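# Bridge lavender case over two blocks, blue block atop

## Task

Set the lavender case so it spans the red block and the green block, supported by both like a bridge; then place the blue block standing upright on the case; at the end neither gripper may be touching the case or any of the three blocks.

## Robot and tools

Robot: two 6-joint arms, left_arm and right_arm, each with a parallel two-finger gripper and a wrist camera. Fixed cameras are cam_high and cam_low; wrist cameras are cam_left_wrist and cam_right_wrist (all 672x504). A two-camera stand is fixed behind the arms.

Frames. The scene frame has its origin at table-top height, halfway between the nominal arm bases; +z points up, +x points out over the table, and left_arm sits on the +y side (arm names do not match image sides). Calibrated bases: left_arm at (+0.020, +0.289, +0.003) m, right_arm at (+0.015, -0.236, +0.025) m, each with a near-zero yaw. Every hand pose, velocity and target in results is given in that arm's own base frame; fixed cameras and the table use the scene frame. Motion offsets run along the axes of the arm's current Hand target. The gripper's fingers point along its +z and open and close along its y. end_effector_position is the spot between the finger pads, roughly 1 cm back from the tips.

Command row layout (shared by execute_actions and move): one flat list of 14 numbers covering both arms, always all 14 even if one arm is idle: dx, dy, dz, rx, ry, rz, opening for left_arm, then the same seven for right_arm. Each number lies in [-1, 1]. The six pose numbers are an offset, not a pose: they are measured from the arm's Hand target at the start of the action or move, in that Hand target's axes. 1.0 equals 0.6 m for dx/dy/dz and 180 degrees for rx/ry/rz, which together form a single rotation vector. Opening is absolute: +1 fully open (0.094 m), -1 closed. Sending zeros for all six pose numbers re-requests the current Hand target; a 0 in the opening slot is a real command (half-open), so repeat the present opening to leave a gripper unchanged.

execute_actions(actions, cameras): actions is a list of actions; each action is a table of up to 15 rows (one per 1/30 s step); a short table repeats its last row. Every row is counted from the action's start pose, not from the row before, and a repeated offset in a new action moves further. An empty actions list returns state plus images. cameras: list of names, ["all"], or [] for none.

move(target, speed, blend, opening_speed, grip_force, blocking, cameras): target is one 14-number row or a list of up to 15 rows, each an offset from the same starting Hand targets. speed is the path top speed in m/s, 0.002 to 2.9 (default 0.25), one value or one per target; turning is limited to twice it in rad/s. blend, in m, rounds corners of a list (0 = stop at each). opening_speed is the rate of the commanded opening per second on the -1..+1 scale, at least 0.2; use it to close gently. grip_force is the per-pad force limit in newtons, 10 to 50, one value or one per arm; it persists, and low values close slowly. blocking=false returns after about 0.5 s while the move continues. Paths are straight, do not avoid obstacles or the other arm, and last at most 10 s. Avoid routing a gripper near its own base; go around it. The move: line reports the ending (done, off_target, moving, held, fault) and limits (paced = pose clipped, held = steps withheld).

wait(seconds 0 to 10): lets time pass with last commands held. stop(): brakes a running move. zoom_image(camera, region=[x0,y0,x1,y1] in pixels, at most 504 each side): enlarges part of the latest image. read_manual(section): licence text only. finished_scene(scene): ends the current scene, given its number; irreversible, and the goal must hold without the robot. After ending the first scene, make no further call in that reply.

Reading results: Hand target is the last commanded pose after clipping; grippers often rest a few cm short due to friction and weight, so that alone is not contact. Orientation commands are clipped to within 40 degrees of the measured orientation each step. grip_measured is the measured opening on the command scale; it tracks the command until the force limit, so it does not reveal first contact. When squeezing a hard part it reads up to about 0.064 below the part's width. grip_effort_nm is the gripper motor effort (negative closing), not pad force. Joint torques include gravity and carry offsets and noise. Joint velocities "within noise" means at rest. MOTOR HOT appears at 75 °C; at 90 °C the arm folds and stops working; at 100 °C it collapses. Holding loads, stretched reach or pushing at unreachable poses heat motors.

Things to avoid: dropping or releasing moving parts, anything leaving the table, fast impacts, hard pressing (a target far beyond contact presses harder; faster moves hit harder), contact or squeezing between the two arms or their wrist cameras (the clearance check does not guard grippers against each other), and forces on the wrist-camera cables, which count as hand contact. To end a push, command the target back beyond the gripper. A loose object may occasionally be nudged by an outside push, so recheck with cameras before releasing or finishing.

Each tool is called in YAML: its name, and indented under it one key for each argument.

## Session

execute_actions:
  actions: []

Scene clock: 0.00 s.
left_arm: end_effector_position=(+0.4102, -0.0245, +0.0944) grip_measured=+1.000 grip_effort_nm=n/a end_effector_quat_wxyz=(+0.574, +0.015, +0.819, +0.013) | right_arm: end_effector_position=(+0.3979, -0.0233, +0.1078) grip_measured=+1.000 grip_effort_nm=n/a end_effector_quat_wxyz=(+0.591, +0.035, +0.806, +0.008)
Joint positions: left_arm=[-0.109 1.592 0.42 0.821 -0.107 0.003 0.094] | right_arm=[-0.085 1.512 0.364 0.842 -0.054 0.04 0.094]
Joint velocities: within noise
Joint torques (N m): no reading
Motor temperatures (°C): left_arm=[25 30 37 38 29 27 26] | right_arm=[25 32 35 37 25 27 24]
Heat: left arm: 38 °C; right arm: 37 °C.
Hand target: left_arm +0.4107, -0.0232, +0.0955; +0.573, +0.013, +0.819, +0.016 | right_arm +0.4004, -0.0235, +0.1155; +0.602, +0.035, +0.798, +0.009
Tool commands: left_gripper/opening=+1.0 right_gripper/opening=+1.0

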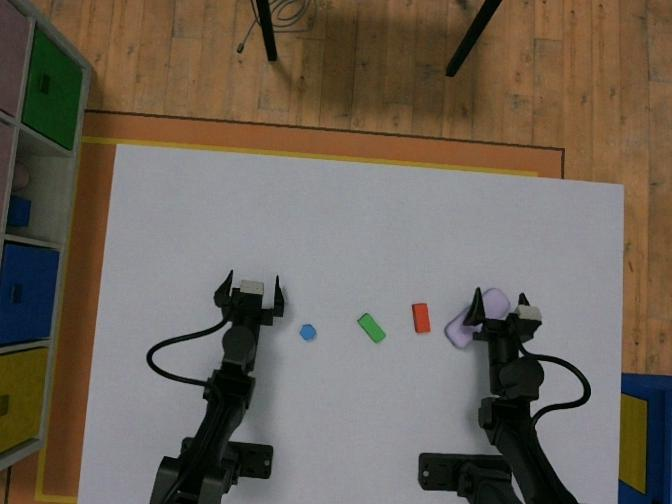

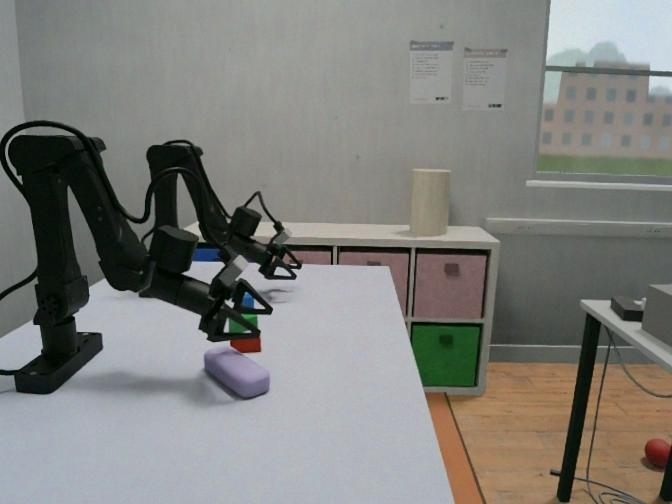

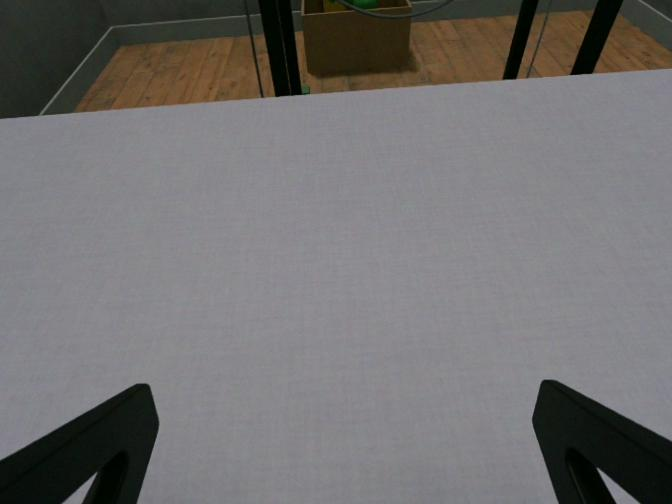

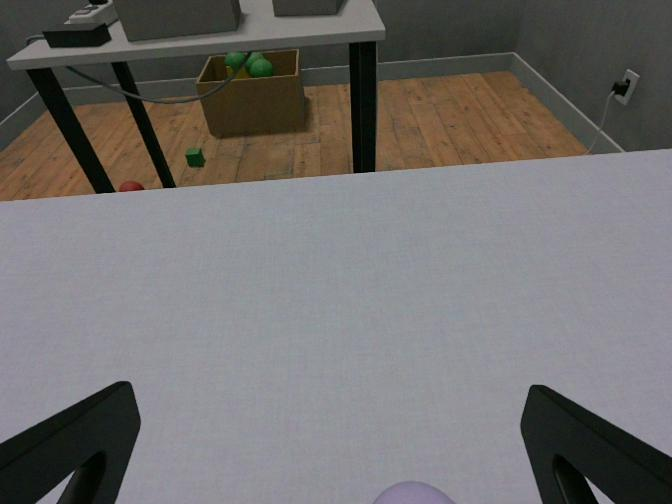

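zoom_image:
  camera: "cam_high"
  region: [280, 260, 560, 400]

zoom_image:
  camera: "cam_low"
  region: [180, 250, 340, 420]

Scaled by 1.800 from the camera's 672x504 image, which has a finer 960x720 frame.

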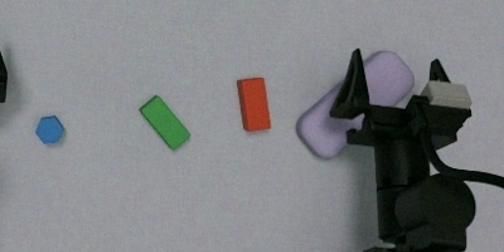

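Scaled by 2.965 from the camera's 672x504 image, which has a finer 960x720 frame.

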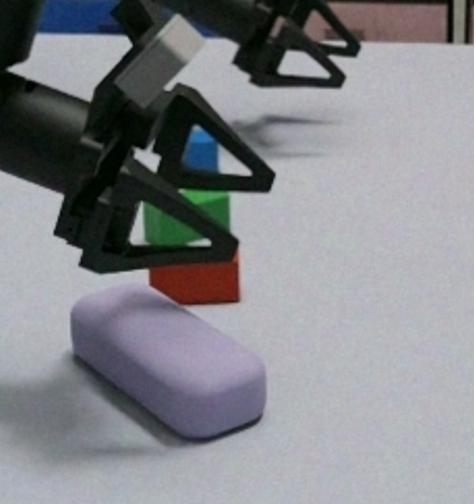

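move:
  target: [-0.2352,-0.1997,-0.2282,0.0109,0.3887,-0.0088,1,-0.1992,0.2478,-0.1905,0.006,0.411,-0.024,1]
  speed: 0.3
  cameras: ["all"]

Scene clock: 21.07 s.
left_arm: end_effector_position=(+0.3381, -0.1522, +0.2553) grip_measured=+1.000 grip_effort_nm=0.00 end_effector_quat_wxyz=(+0.127, +0.004, +0.990, -0.056) | right_arm: end_effector_position=(+0.3343, +0.1190, +0.2554) grip_measured=+1.000 grip_effort_nm=0.00 end_effector_quat_wxyz=(+0.124, -0.002, +0.992, +0.038)
Joint positions: left_arm=[-0.427 1.802 2.061 -1.551 -0.002 -0.419 0.094] | right_arm=[0.345 1.756 2.009 -1.564 0.012 0.339 0.094]
Joint torques (N m): left_arm=[-0.35 -8.9 7.95 0.39 -0.04 -0.12] | right_arm=[0.38 -8.17 9.28 0.71 -0.1 0.05]
Heat: left arm: 39 °C; right arm: 40 °C.
Hand target: left_arm +0.3302, -0.1501, +0.2699; +0.000, -0.001, +1.000, +0.000 | right_arm +0.3300, +0.1201, +0.2700; +0.000, +0.000, +1.000, +0.000
Off the commanded pose: left_arm 0.017 m, 16 deg | right_arm 0.015 m, 15 deg.
joint sent to its limit (left arm) — joint 4 (wrist pitch), lower limit. The joint targets are off in orientation, not in position.
joint sent to its limit (right arm) — joint 4 (wrist pitch), lower limit. The joint targets are off in orientation, not in position.
move: off_target (left_arm, right_arm)

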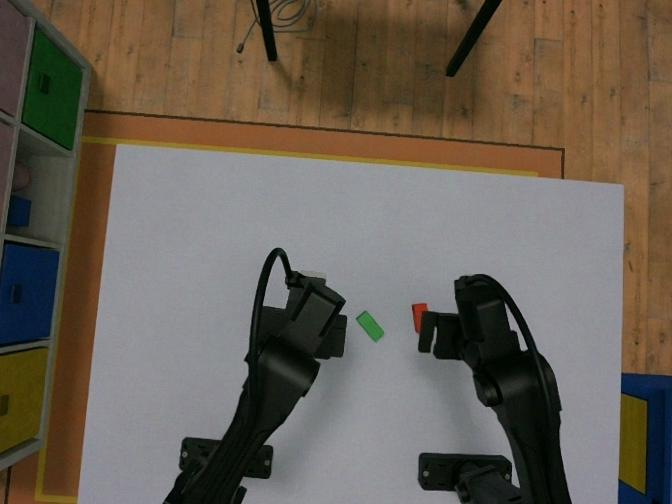

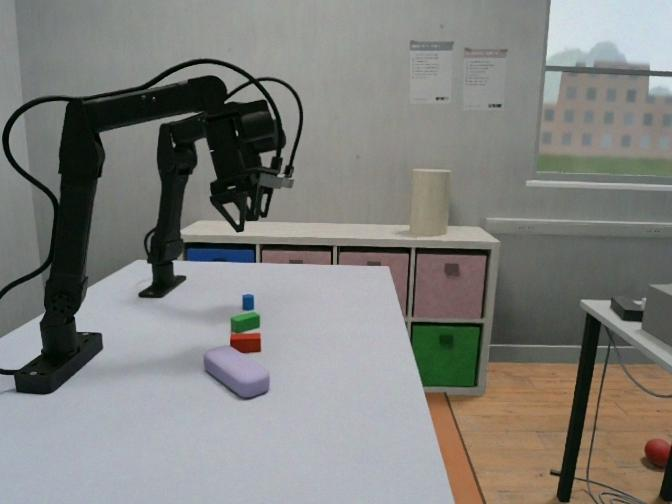

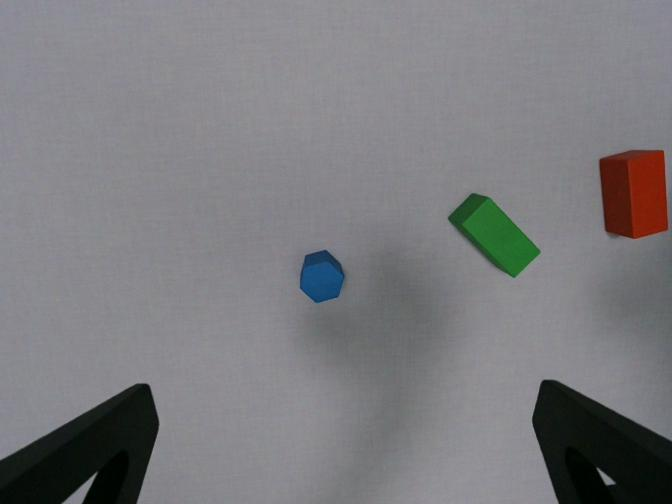

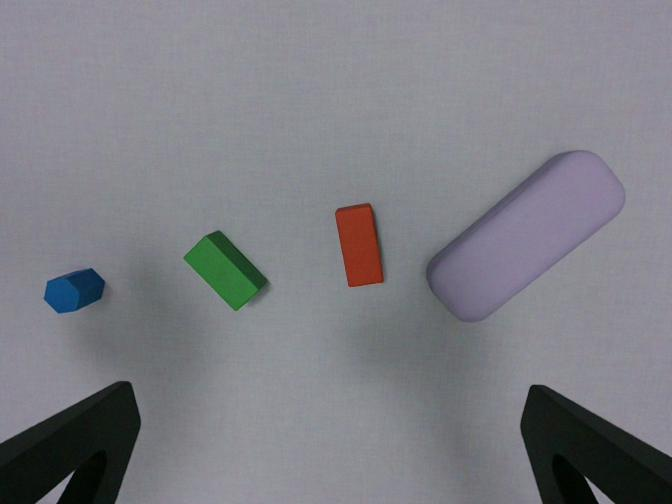

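move:
  target: [0.027,-0.0248,0.2333,0,0,0.044,1,-0.0167,-0.2268,0.2833,0,0,0.263,1]
  speed: 0.3
  cameras: ["cam_left_wrist","cam_right_wrist","cam_low"]

Scene clock: 41.80 s.
left_arm: end_effector_position=(+0.3164, -0.1637, +0.1389) grip_measured=+1.000 grip_effort_nm=0.00 end_effector_quat_wxyz=(+0.011, +0.061, +0.998, -0.005) | right_arm: end_effector_position=(+0.3425, -0.0176, +0.1070) grip_measured=+1.000 grip_effort_nm=0.00 end_effector_quat_wxyz=(+0.011, +0.398, +0.917, +0.000)
Joint positions: left_arm=[-0.48 1.874 1.708 -1.381 0.001 -0.359 0.094] | right_arm=[-0.05 1.825 1.519 -1.245 0.008 0.769 0.094]
Joint torques (N m): left_arm=[-0.61 -6.64 4.94 0.27 -0.04 0.11] | right_arm=[0.14 -6.63 5.87 0.43 -0.08 0.08]
Heat: left arm: 40 °C; right arm: 37 °C.
Hand target: left_arm +0.3141, -0.1650, +0.1300; +0.000, +0.068, +0.998, +0.000 | right_arm +0.3401, -0.0160, +0.1002; +0.000, +0.401, +0.916, +0.000
Off the commanded pose: left_arm 0.009 m, 2 deg | right_arm 0.008 m, 1 deg.
move: done
Images, in order (width x height): cam_low 672x504, cam_left_wrist 672x504, cam_right_wrist 672x504.

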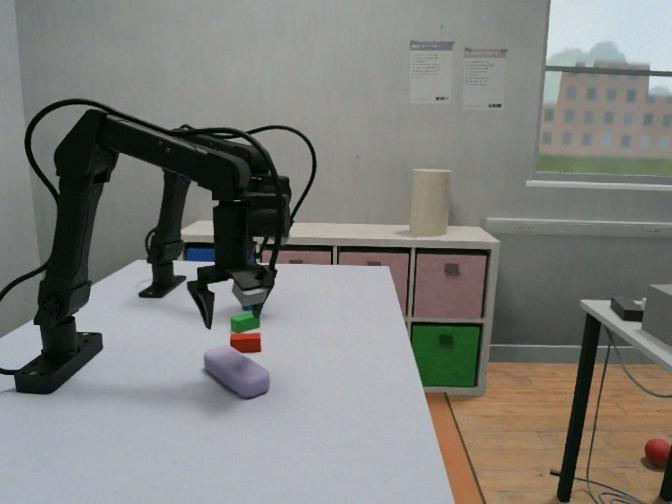

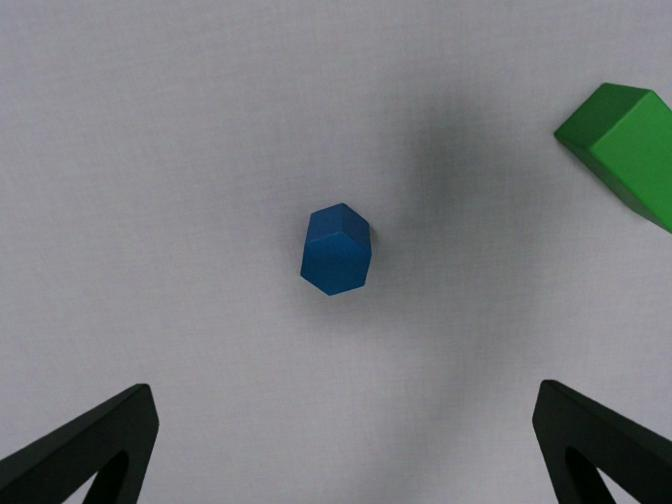

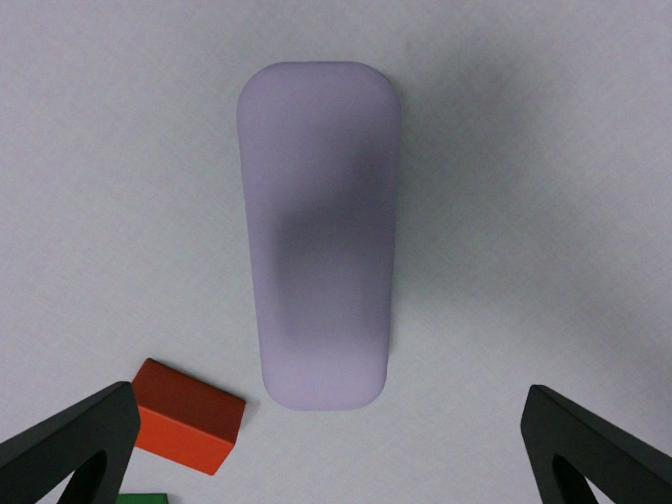

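move:
  target: [0.014,0,0.125,0,0,0.037,1,0.0133,0.0083,0.15,0,0,0,1]
  speed: 0.2
  cameras: ["cam_left_wrist","cam_right_wrist","cam_low"]

zoom_image:
  camera: "cam_low"
  region: [170, 240, 330, 410]

Scene clock: 55.27 s.
left_arm: end_effector_position=(+0.3094, -0.1635, +0.0636) grip_measured=+1.000 grip_effort_nm=0.00 end_effector_quat_wxyz=(+0.010, +0.119, +0.993, -0.004) | right_arm: end_effector_position=(+0.3411, -0.0094, +0.0161) grip_measured=+1.000 grip_effort_nm=0.00 end_effector_quat_wxyz=(+0.008, +0.400, +0.916, +0.000)
Joint positions: left_arm=[-0.489 1.875 1.409 -1.084 0.001 -0.251 0.094] | right_arm=[-0.028 1.906 1.252 -0.903 0.005 0.795 0.094]
Joint torques (N m): left_arm=[-0.58 -6.58 4.79 0.31 -0.04 0.12] | right_arm=[0.57 -6.87 5.6 0.43 -0.06 0.09]
Heat: left arm: 39 °C; right arm: 36 °C.
Hand target: left_arm +0.3058, -0.1639, +0.0550; +0.000, +0.126, +0.992, +0.000 | right_arm +0.3384, -0.0068, +0.0101; +0.000, +0.402, +0.916, +0.000
Off the commanded pose: left_arm 0.009 m, 1 deg | right_arm 0.007 m, 1 deg.
move: done
Images, in order (width x height): cam_low 672x504, cam_left_wrist 672x504, cam_right_wrist 672x504.

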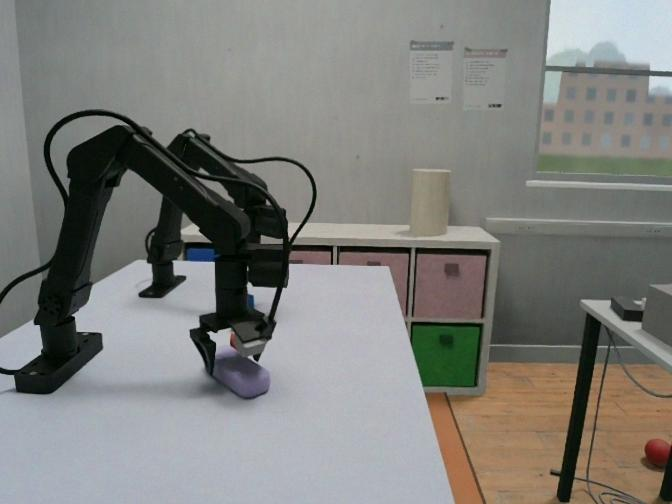

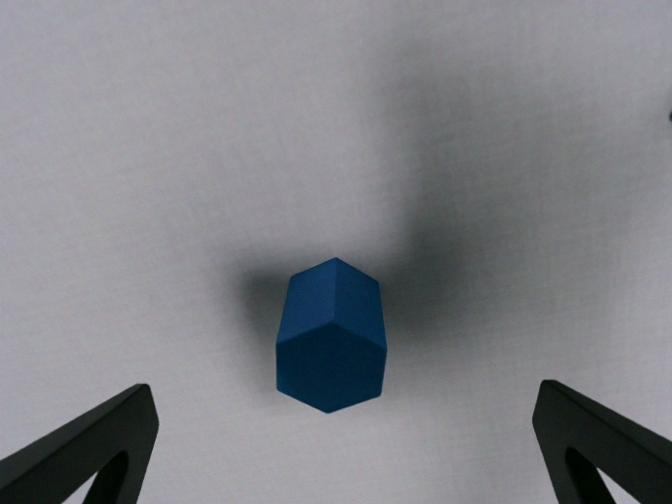

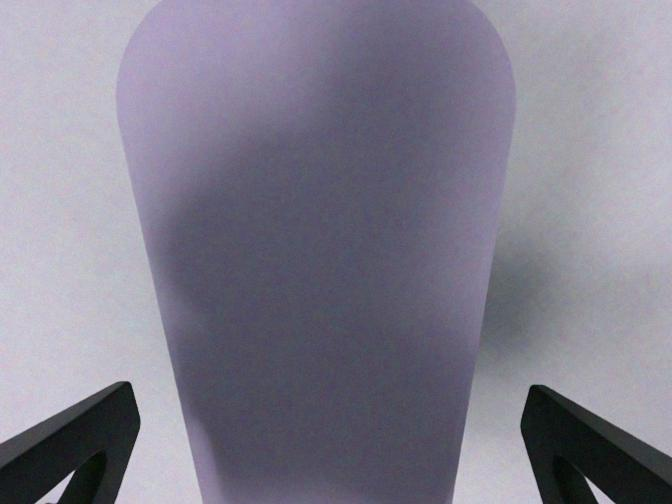

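Scaled by 2.965 from the camera's 672x504 image, which has a finer 960x720 frame.

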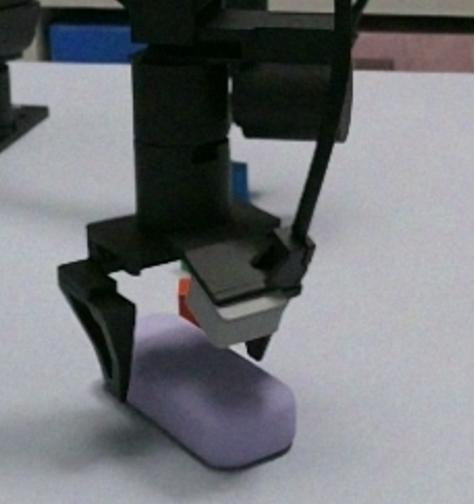

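move:
  target:
    - [0.0017,0,0.0683,0,0,0,1,0,0,0,0,0,0,1]
    - [0.0017,0,0.0683,0,0,0,-0.55,0,0,0,0,0,0,0.15]
  speed: 0.15
  opening_speed: 1.2
  cameras: ["cam_left_wrist","cam_right_wrist","cam_low"]

Scene clock: 69.53 s.
left_arm: end_effector_position=(+0.3089, -0.1633, +0.0224) grip_measured=-0.357 grip_effort_nm=-1.03 end_effector_quat_wxyz=(+0.009, +0.119, +0.993, -0.004) | right_arm: end_effector_position=(+0.3414, -0.0093, +0.0161) grip_measured=+0.308 grip_effort_nm=-1.03 end_effector_quat_wxyz=(+0.008, +0.400, +0.916, +0.001)
Joint positions: left_arm=[-0.489 1.92 1.3 -0.93 0.001 -0.251 0.03] | right_arm=[-0.028 1.906 1.252 -0.902 0.004 0.796 0.061]
Joint torques (N m): left_arm=[-0.64 -6.61 4.67 0.31 -0.04 0.11] | right_arm=[0.54 -6.87 5.55 0.46 -0.05 0.08]
Heat: left arm: 39 °C; right arm: 36 °C.
Hand target: left_arm +0.3048, -0.1637, +0.0139; +0.000, +0.126, +0.992, +0.000 | right_arm +0.3383, -0.0068, +0.0101; +0.000, +0.402, +0.916, +0.000
Off the commanded pose: left_arm 0.009 m, 1 deg | right_arm 0.007 m, 1 deg.
move: done
Images, in order (width x height): cam_low 672x504, cam_left_wrist 672x504, cam_right_wrist 672x504.

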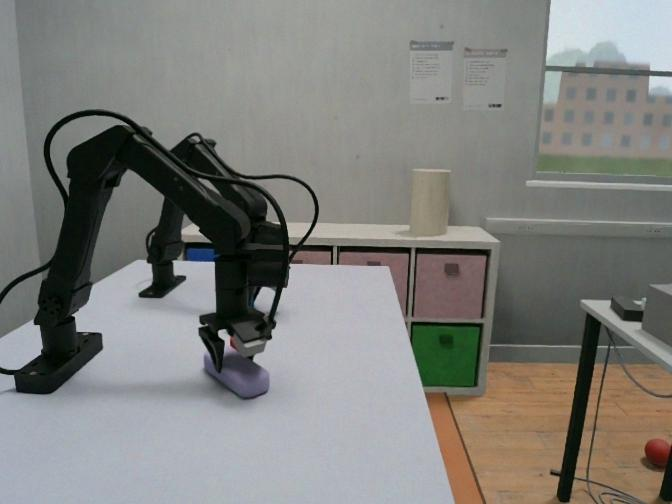

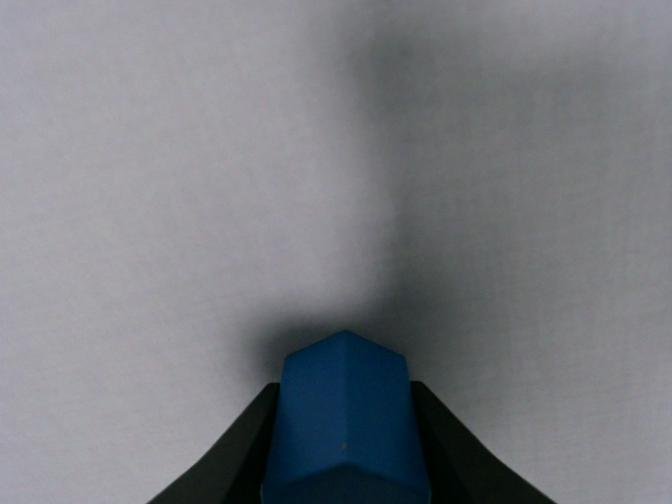

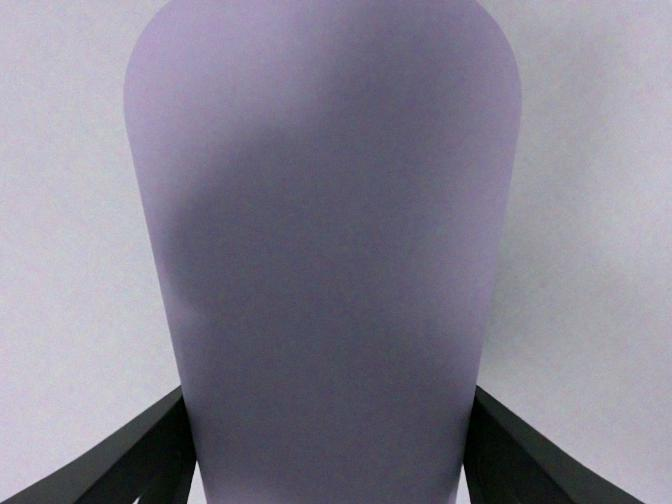

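move:
  target:
    - [0,0,-0.1,0,0,0,-0.55,0,0,-0.125,0,0,0,0.15]
    - [0,0,-0.2,0,0,0,-0.55,0.243,0.1835,-0.125,0,0,0.163,0.15]
  speed: 0.2
  blend: [0.03,0]
  cameras: ["all"]

Scene clock: 83.80 s.
left_arm: end_effector_position=(+0.3051, -0.1613, +0.1179) grip_measured=-0.357 grip_effort_nm=-1.02 end_effector_quat_wxyz=(-0.015, +0.119, +0.993, +0.005) | right_arm: end_effector_position=(+0.3166, +0.1749, +0.0839) grip_measured=+0.308 grip_effort_nm=-1.03 end_effector_quat_wxyz=(+0.000, +0.614, +0.789, +0.004)
Joint positions: left_arm=[-0.489 1.883 1.636 -1.356 0.001 -0.251 0.03] | right_arm=[0.5 1.918 1.548 -1.194 -0.003 1.823 0.061]
Joint torques (N m): left_arm=[-0.66 -10.04 8.17 -0.14 -0.04 0.11] | right_arm=[-0.14 -6.76 9.83 0.15 0.02 0.16]
Heat: left arm: 38 °C; right arm: 35 °C.
Hand target: left_arm +0.3047, -0.1637, +0.1340; +0.000, +0.126, +0.992, +0.000 | right_arm +0.3205, +0.1751, +0.0851; +0.000, +0.620, +0.784, +0.000
Off the commanded pose: left_arm 0.016 m, 2 deg | right_arm 0.004 m, 1 deg.
move: off_target (left_arm)

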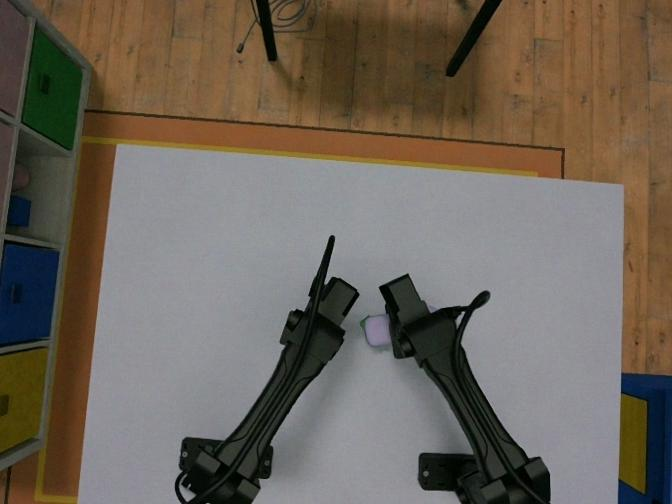

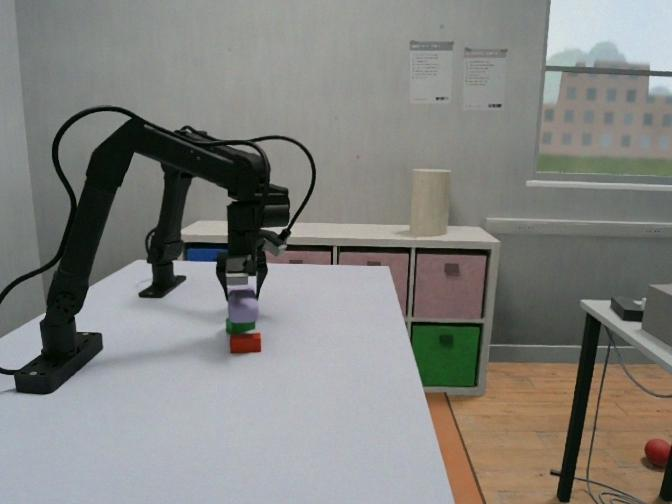

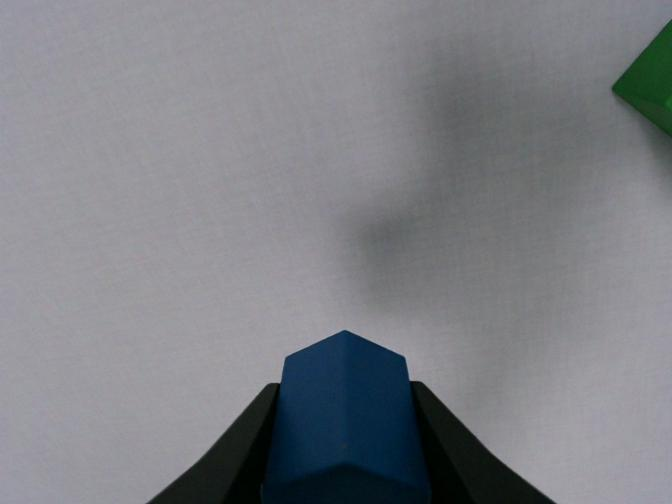

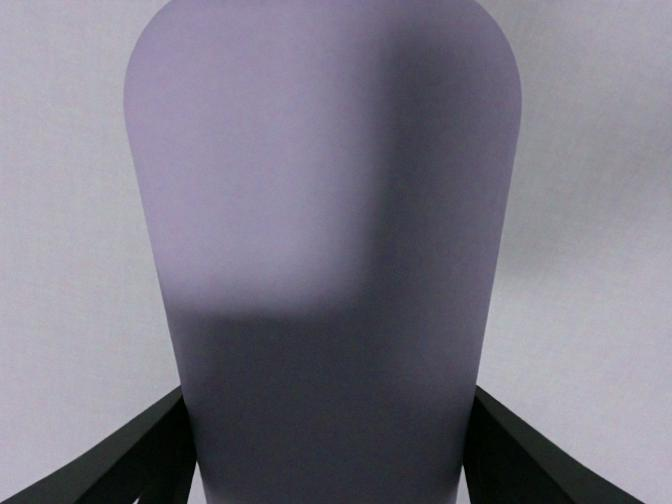

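move:
  target: [0,0,0,0,0,0,-0.55,-0.0048,0.0092,0.0583,0,0,0,0.15]
  speed: 0.1
  cameras: ["cam_low","cam_high"]

zoom_image:
  camera: "cam_low"
  region: [190, 250, 310, 370]

zoom_image:
  camera: "cam_high"
  region: [320, 270, 480, 390]

Scene clock: 88.17 s.
left_arm: end_effector_position=(+0.3051, -0.1613, +0.1179) grip_measured=-0.357 grip_effort_nm=-1.03 end_effector_quat_wxyz=(-0.015, +0.119, +0.993, +0.005) | right_arm: end_effector_position=(+0.3289, +0.1779, +0.0583) grip_measured=+0.308 grip_effort_nm=-1.03 end_effector_quat_wxyz=(+0.004, +0.617, +0.787, +0.012)
Joint positions: left_arm=[-0.489 1.883 1.636 -1.356 0.001 -0.251 0.03] | right_arm=[0.492 1.965 1.51 -1.091 -0.003 1.823 0.061]
Joint torques (N m): left_arm=[-0.65 -10.04 8.18 -0.14 -0.04 0.11] | right_arm=[-0.32 -7.43 5.82 0.43 0.01 0.03]
Heat: left arm: 38 °C; right arm: 36 °C.
Hand target: left_arm +0.3047, -0.1636, +0.1340; +0.000, +0.126, +0.992, +0.000 | right_arm +0.3267, +0.1735, +0.0503; +0.000, +0.620, +0.784, +0.000
Off the commanded pose: left_arm 0.016 m, 2 deg | right_arm 0.010 m, 2 deg.
move: off_target (left_arm)
Images, in order (width x height): cam_high 672x504, cam_low 672x504.

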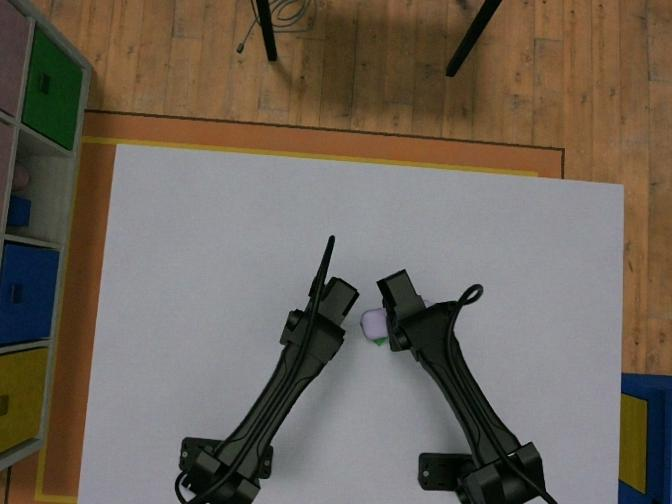

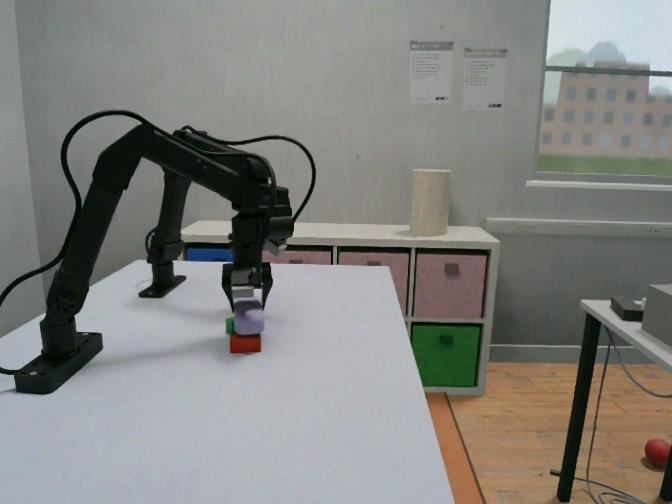

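Scaled by 4.200 from the camera's 672x504 image, which has a finer 960x720 frame.

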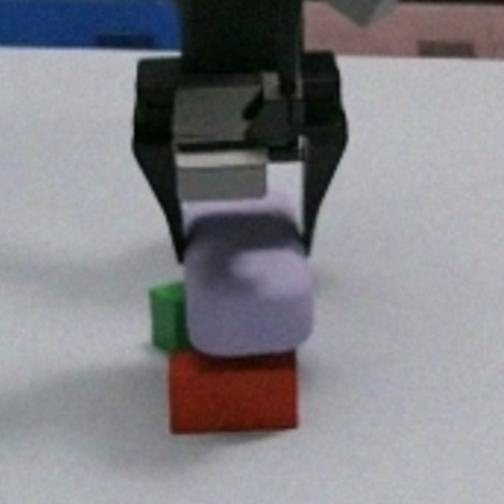

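Scaled by 3.150 from the camera's 672x504 image, which has a finer 960x720 frame.

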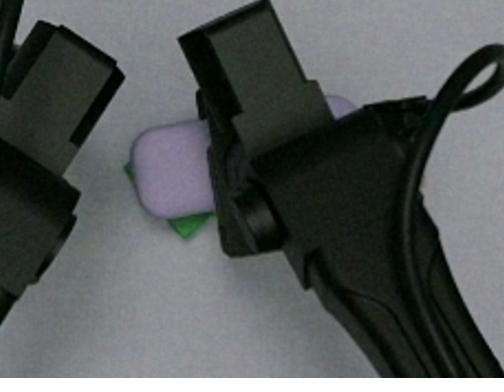

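move:
  target:
    - [0,0,0,0,0,0,-0.55,-0.002,-0.0133,0,0,0,0,0.15]
    - [0,0,0,0,0,0,-0.55,-0.002,-0.0133,0.0255,0,0,0,0.15]
  speed: 0.06
  cameras: ["cam_low"]

zoom_image:
  camera: "cam_low"
  region: [190, 250, 310, 370]

Scene clock: 92.33 s.
left_arm: end_effector_position=(+0.3051, -0.1613, +0.1179) grip_measured=-0.357 grip_effort_nm=-1.03 end_effector_quat_wxyz=(-0.015, +0.119, +0.993, +0.005) | right_arm: end_effector_position=(+0.3208, +0.1737, +0.0477) grip_measured=+0.308 grip_effort_nm=-1.03 end_effector_quat_wxyz=(+0.000, +0.617, +0.787, +0.005)
Joint positions: left_arm=[-0.489 1.883 1.636 -1.356 0.001 -0.251 0.03] | right_arm=[0.492 1.955 1.453 -1.06 -0.004 1.823 0.061]
Joint torques (N m): left_arm=[-0.64 -10.06 8.2 -0.13 -0.05 0.11] | right_arm=[-0.13 -7.5 3.54 0.8 0.01 0.04]
Heat: left arm: 38 °C; right arm: 35 °C.
Hand target: left_arm +0.3047, -0.1636, +0.1340; +0.000, +0.126, +0.992, +0.000 | right_arm +0.3191, +0.1705, +0.0348; +0.000, +0.620, +0.784, +0.000
Off the commanded pose: left_arm 0.016 m, 2 deg | right_arm 0.013 m, 1 deg.
move: off_target (left_arm, right_arm)
Images, in order (width x height): cam_low 672x504.

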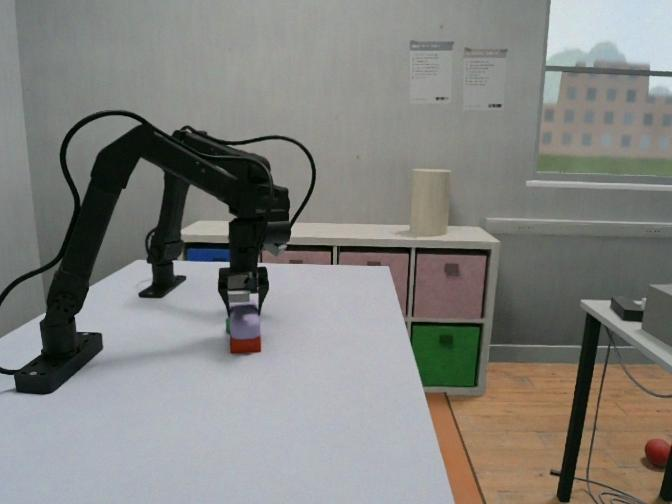

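Scaled by 4.200 from the camera's 672x504 image, which has a finer 960x720 frame.

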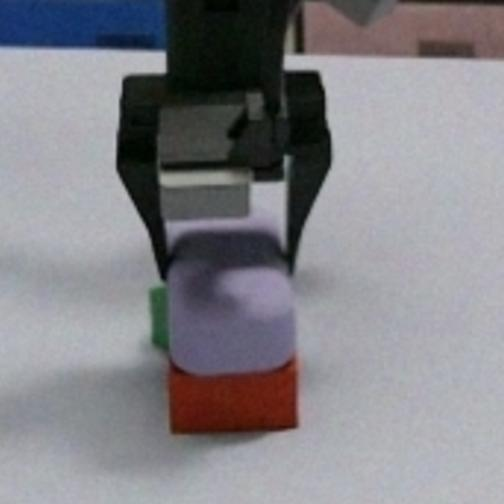

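move:
  target:
    - [0,0,0,0,0,0,-0.55,0,0,-0.008,0,0,0,0.65]
    - [0,0,0,0,0,0,-0.55,0,0,-0.18,0,0,0,0.65]
    - [-0.164,-0.3025,-0.035,0,0,0,-0.55,-0.35,-0.083,-0.18,0,0,0,0.65]
  speed: [0.1,0.2,0.25]
  blend: [0,0.03,0]
  opening_speed: 1.0
  cameras: ["all"]

Scene clock: 100.60 s.
left_arm: end_effector_position=(+0.3547, -0.3672, +0.1626) grip_measured=-0.357 grip_effort_nm=-1.03 end_effector_quat_wxyz=(+0.101, +0.132, +0.983, -0.082) | right_arm: end_effector_position=(+0.3236, -0.0477, +0.1369) grip_measured=+0.648 grip_effort_nm=0.11 end_effector_quat_wxyz=(-0.001, +0.623, +0.782, -0.001)
Joint positions: left_arm=[-0.804 2.445 2.687 -1.551 0.003 -0.537 0.03] | right_arm=[-0.149 1.785 1.587 -1.376 0.001 1.197 0.077]
Joint torques (N m): left_arm=[0.2 -9.51 8.06 0.35 -0.07 -0.1] | right_arm=[0.57 -8.61 6.71 0.19 -0.02 -0.04]
Motor temperatures (°C): left_arm=[24 35 38 34 28 26 27] | right_arm=[24 34 35 34 25 26 25]
Heat: left arm: 38 °C; right arm: 35 °C.
Hand target: left_arm +0.3545, -0.3639, +0.1548; +0.000, +0.126, +0.992, +0.000 | right_arm +0.3191, -0.0452, +0.1428; +0.000, +0.620, +0.784, +0.000
Off the commanded pose: left_arm 0.008 m, 15 deg | right_arm 0.008 m, 0 deg.
joint sent to its limit (left arm) — joint 4 (wrist pitch), lower limit. The joint targets are off in orientation, not in position.
move: off_target (left_arm)

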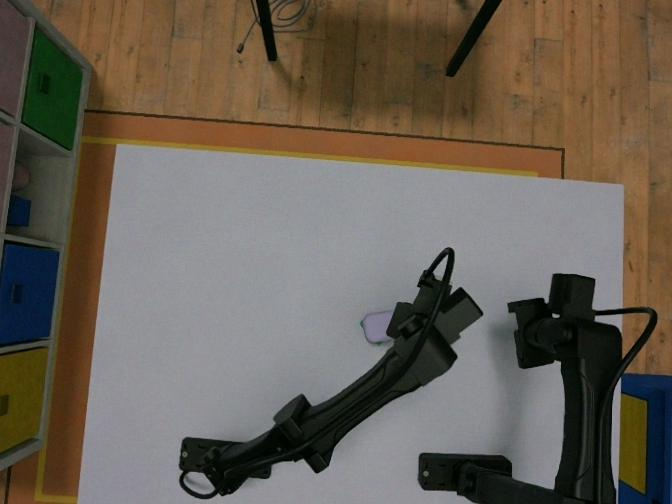

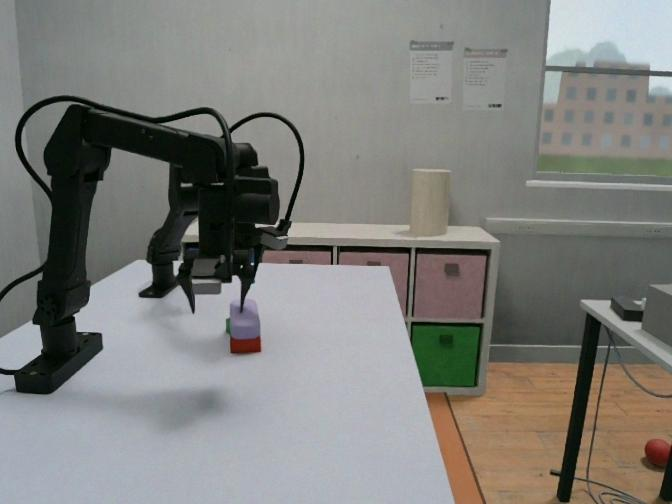

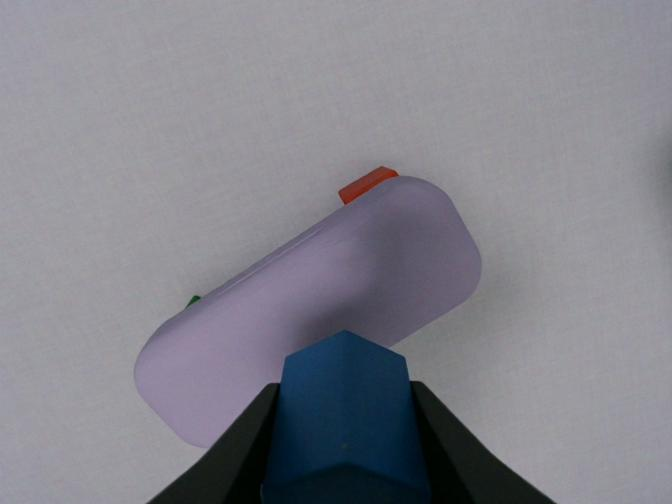

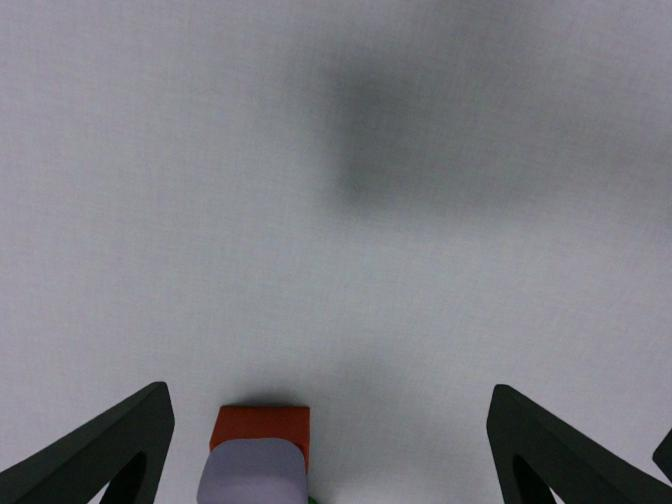

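move:
  target: [0.0587,0.0639,0.078,0,0,0,-0.55,0,0,0,0,0,0,0.65]
  speed: 0.12
  cameras: ["all"]

zoom_image:
  camera: "cam_low"
  region: [190, 240, 310, 360]

Scene clock: 114.03 s.
left_arm: end_effector_position=(+0.3333, -0.3271, +0.0978) grip_measured=-0.357 grip_effort_nm=-1.03 end_effector_quat_wxyz=(+0.001, +0.125, +0.992, -0.004) | right_arm: end_effector_position=(+0.3236, -0.0477, +0.1369) grip_measured=+0.648 grip_effort_nm=0.10 end_effector_quat_wxyz=(-0.001, +0.623, +0.782, -0.001)
Joint positions: left_arm=[-0.776 2.43 2.419 -1.554 0.006 -0.524 0.03] | right_arm=[-0.149 1.785 1.587 -1.376 0.001 1.196 0.077]
Joint torques (N m): left_arm=[0.53 -14.12 4.26 -0.06 -0.08 0.11] | right_arm=[0.54 -8.61 6.69 0.19 -0.03 -0.03]
Heat: left arm: 39 °C; right arm: 36 °C.
Hand target: left_arm +0.3300, -0.3181, +0.1082; +0.000, +0.126, +0.992, +0.000 | right_arm +0.3191, -0.0452, +0.1428; +0.000, +0.620, +0.784, +0.000
Off the commanded pose: left_arm 0.014 m, 1 deg | right_arm 0.008 m, 0 deg.
move: off_target (left_arm)

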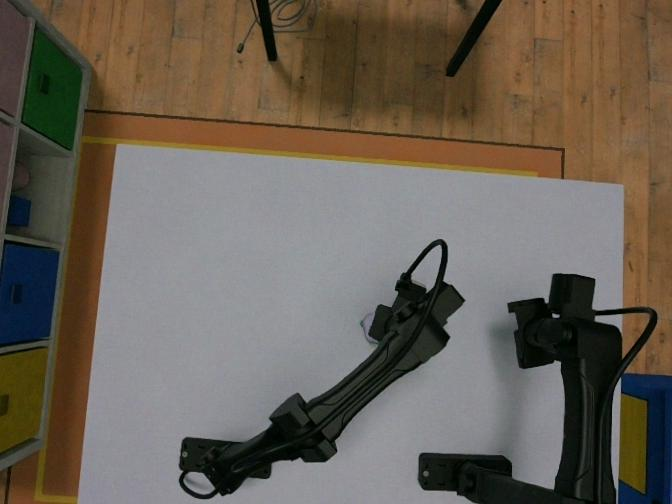

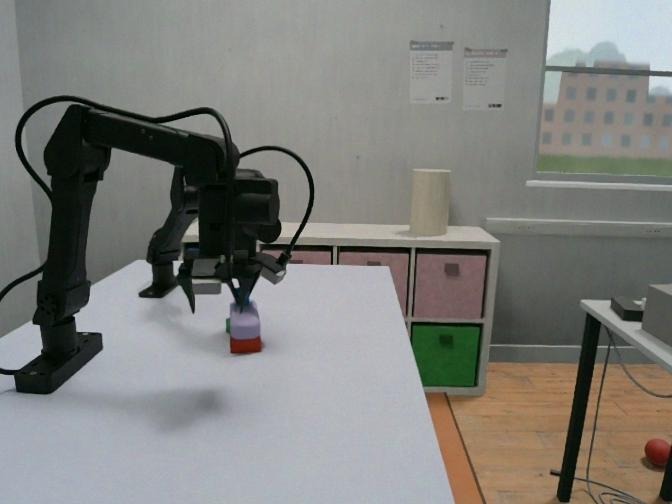

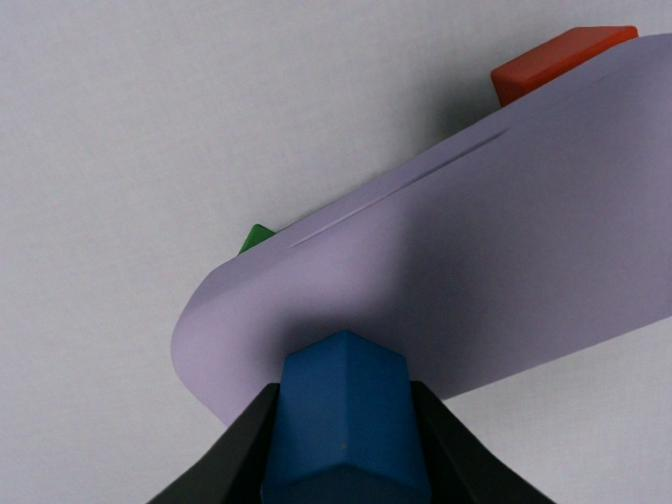

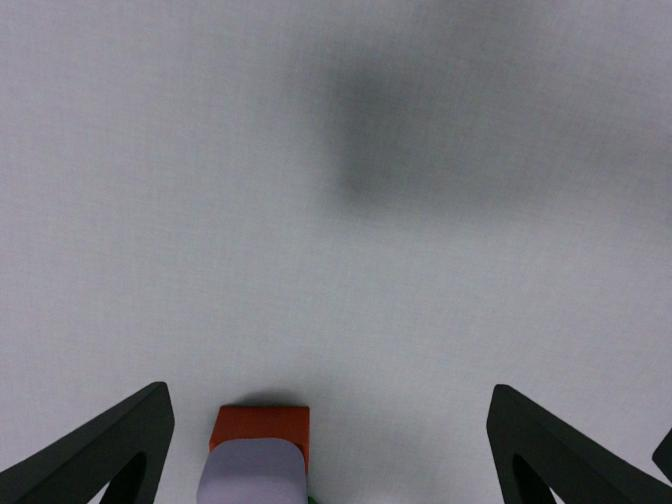

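Scaled by 4.200 from the camera's 672x504 image, which has a finer 960x720 frame.

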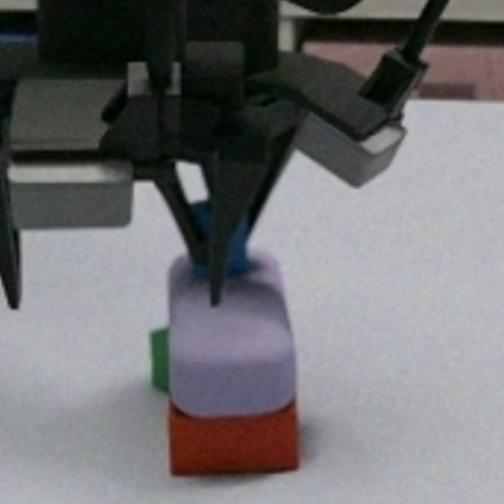

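move:
  target: [0,0,0.01,0,0,0,-0.55,0,0,0,0,0,0,0.65]
  speed: 0.03
  cameras: ["cam_left_wrist"]

move:
  target: [0,0,0.01,0,0,0,-0.55,0,0,0,0,0,0,0.65]
  speed: 0.03
  cameras: ["cam_low"]

zoom_image:
  camera: "cam_low"
  region: [190, 240, 310, 360]

Scene clock: 117.03 s.
left_arm: end_effector_position=(+0.3314, -0.3252, +0.0973) grip_measured=-0.357 grip_effort_nm=-1.03 end_effector_quat_wxyz=(+0.000, +0.126, +0.992, -0.004) | right_arm: end_effector_position=(+0.3236, -0.0477, +0.1369) grip_measured=+0.648 grip_effort_nm=0.10 end_effector_quat_wxyz=(-0.001, +0.623, +0.782, -0.001)
Joint positions: left_arm=[-0.776 2.41 2.381 -1.536 0.006 -0.524 0.03] | right_arm=[-0.149 1.785 1.587 -1.376 0.001 1.196 0.077]
Joint torques (N m): left_arm=[0.53 -13.23 4 0.1 -0.09 0.11] | right_arm=[0.55 -8.65 6.68 0.19 -0.02 -0.02]
Heat: left arm: 38 °C; right arm: 36 °C.
Hand target: left_arm +0.3300, -0.3181, +0.1021; +0.000, +0.126, +0.992, +0.000 | right_arm +0.3191, -0.0452, +0.1428; +0.000, +0.620, +0.784, +0.000
Off the commanded pose: left_arm 0.009 m, 0 deg | right_arm 0.008 m, 0 deg.
move: done
Images, in order (width x height): cam_left_wrist 672x504.

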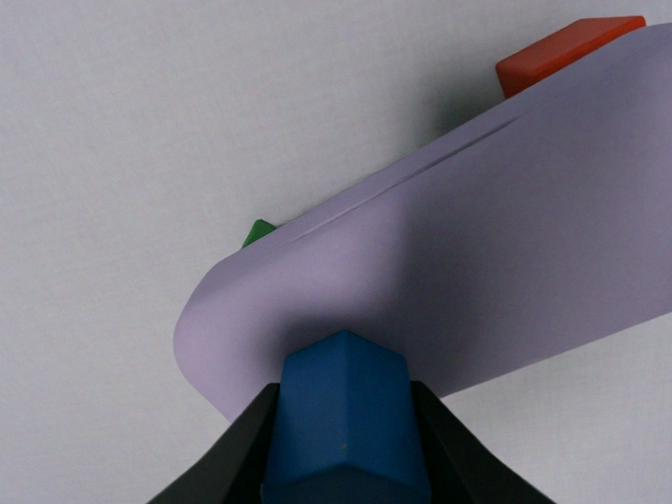

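Scene clock: 117.80 s.
left_arm: end_effector_position=(+0.3313, -0.3251, +0.0969) grip_measured=-0.357 grip_effort_nm=-1.02 end_effector_quat_wxyz=(+0.004, +0.126, +0.992, -0.007) | right_arm: end_effector_position=(+0.3236, -0.0477, +0.1369) grip_measured=+0.648 grip_effort_nm=0.10 end_effector_quat_wxyz=(-0.001, +0.623, +0.782, -0.001)
Joint positions: left_arm=[-0.776 2.391 2.346 -1.51 0.006 -0.524 0.03] | right_arm=[-0.149 1.785 1.587 -1.376 0.001 1.196 0.077]
Joint torques (N m): left_arm=[0.53 -12.31 3.74 0.17 -0.09 0.11] | right_arm=[0.57 -8.66 6.68 0.19 -0.03 -0.02]
Heat: left arm: 38 °C; right arm: 36 °C.
Hand target: left_arm +0.3300, -0.3181, +0.0961; +0.000, +0.126, +0.992, +0.000 | right_arm +0.3191, -0.0452, +0.1428; +0.000, +0.620, +0.784, +0.000
Off the commanded pose: left_arm 0.007 m, 1 deg | right_arm 0.008 m, 0 deg.
move: done
Images, in order (width x height): cam_low 672x504.

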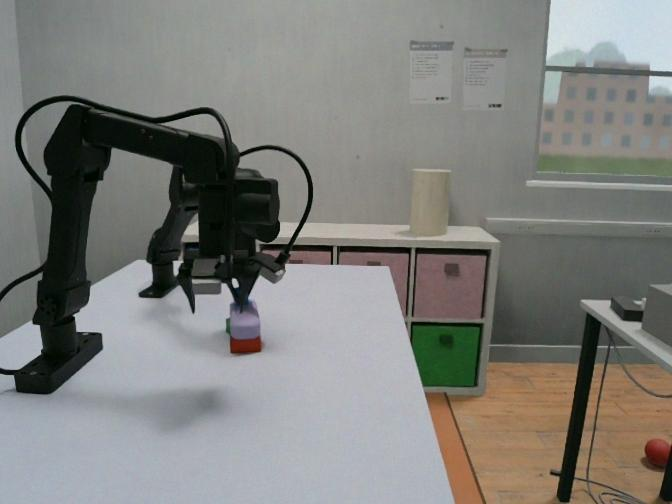

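Scaled by 4.200 from the camera's 672x504 image, which has a finer 960x720 frame.

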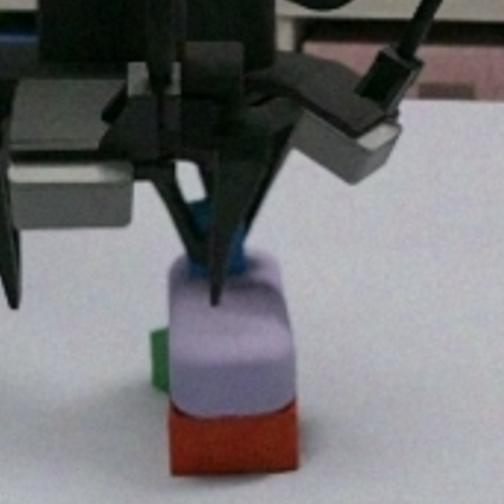

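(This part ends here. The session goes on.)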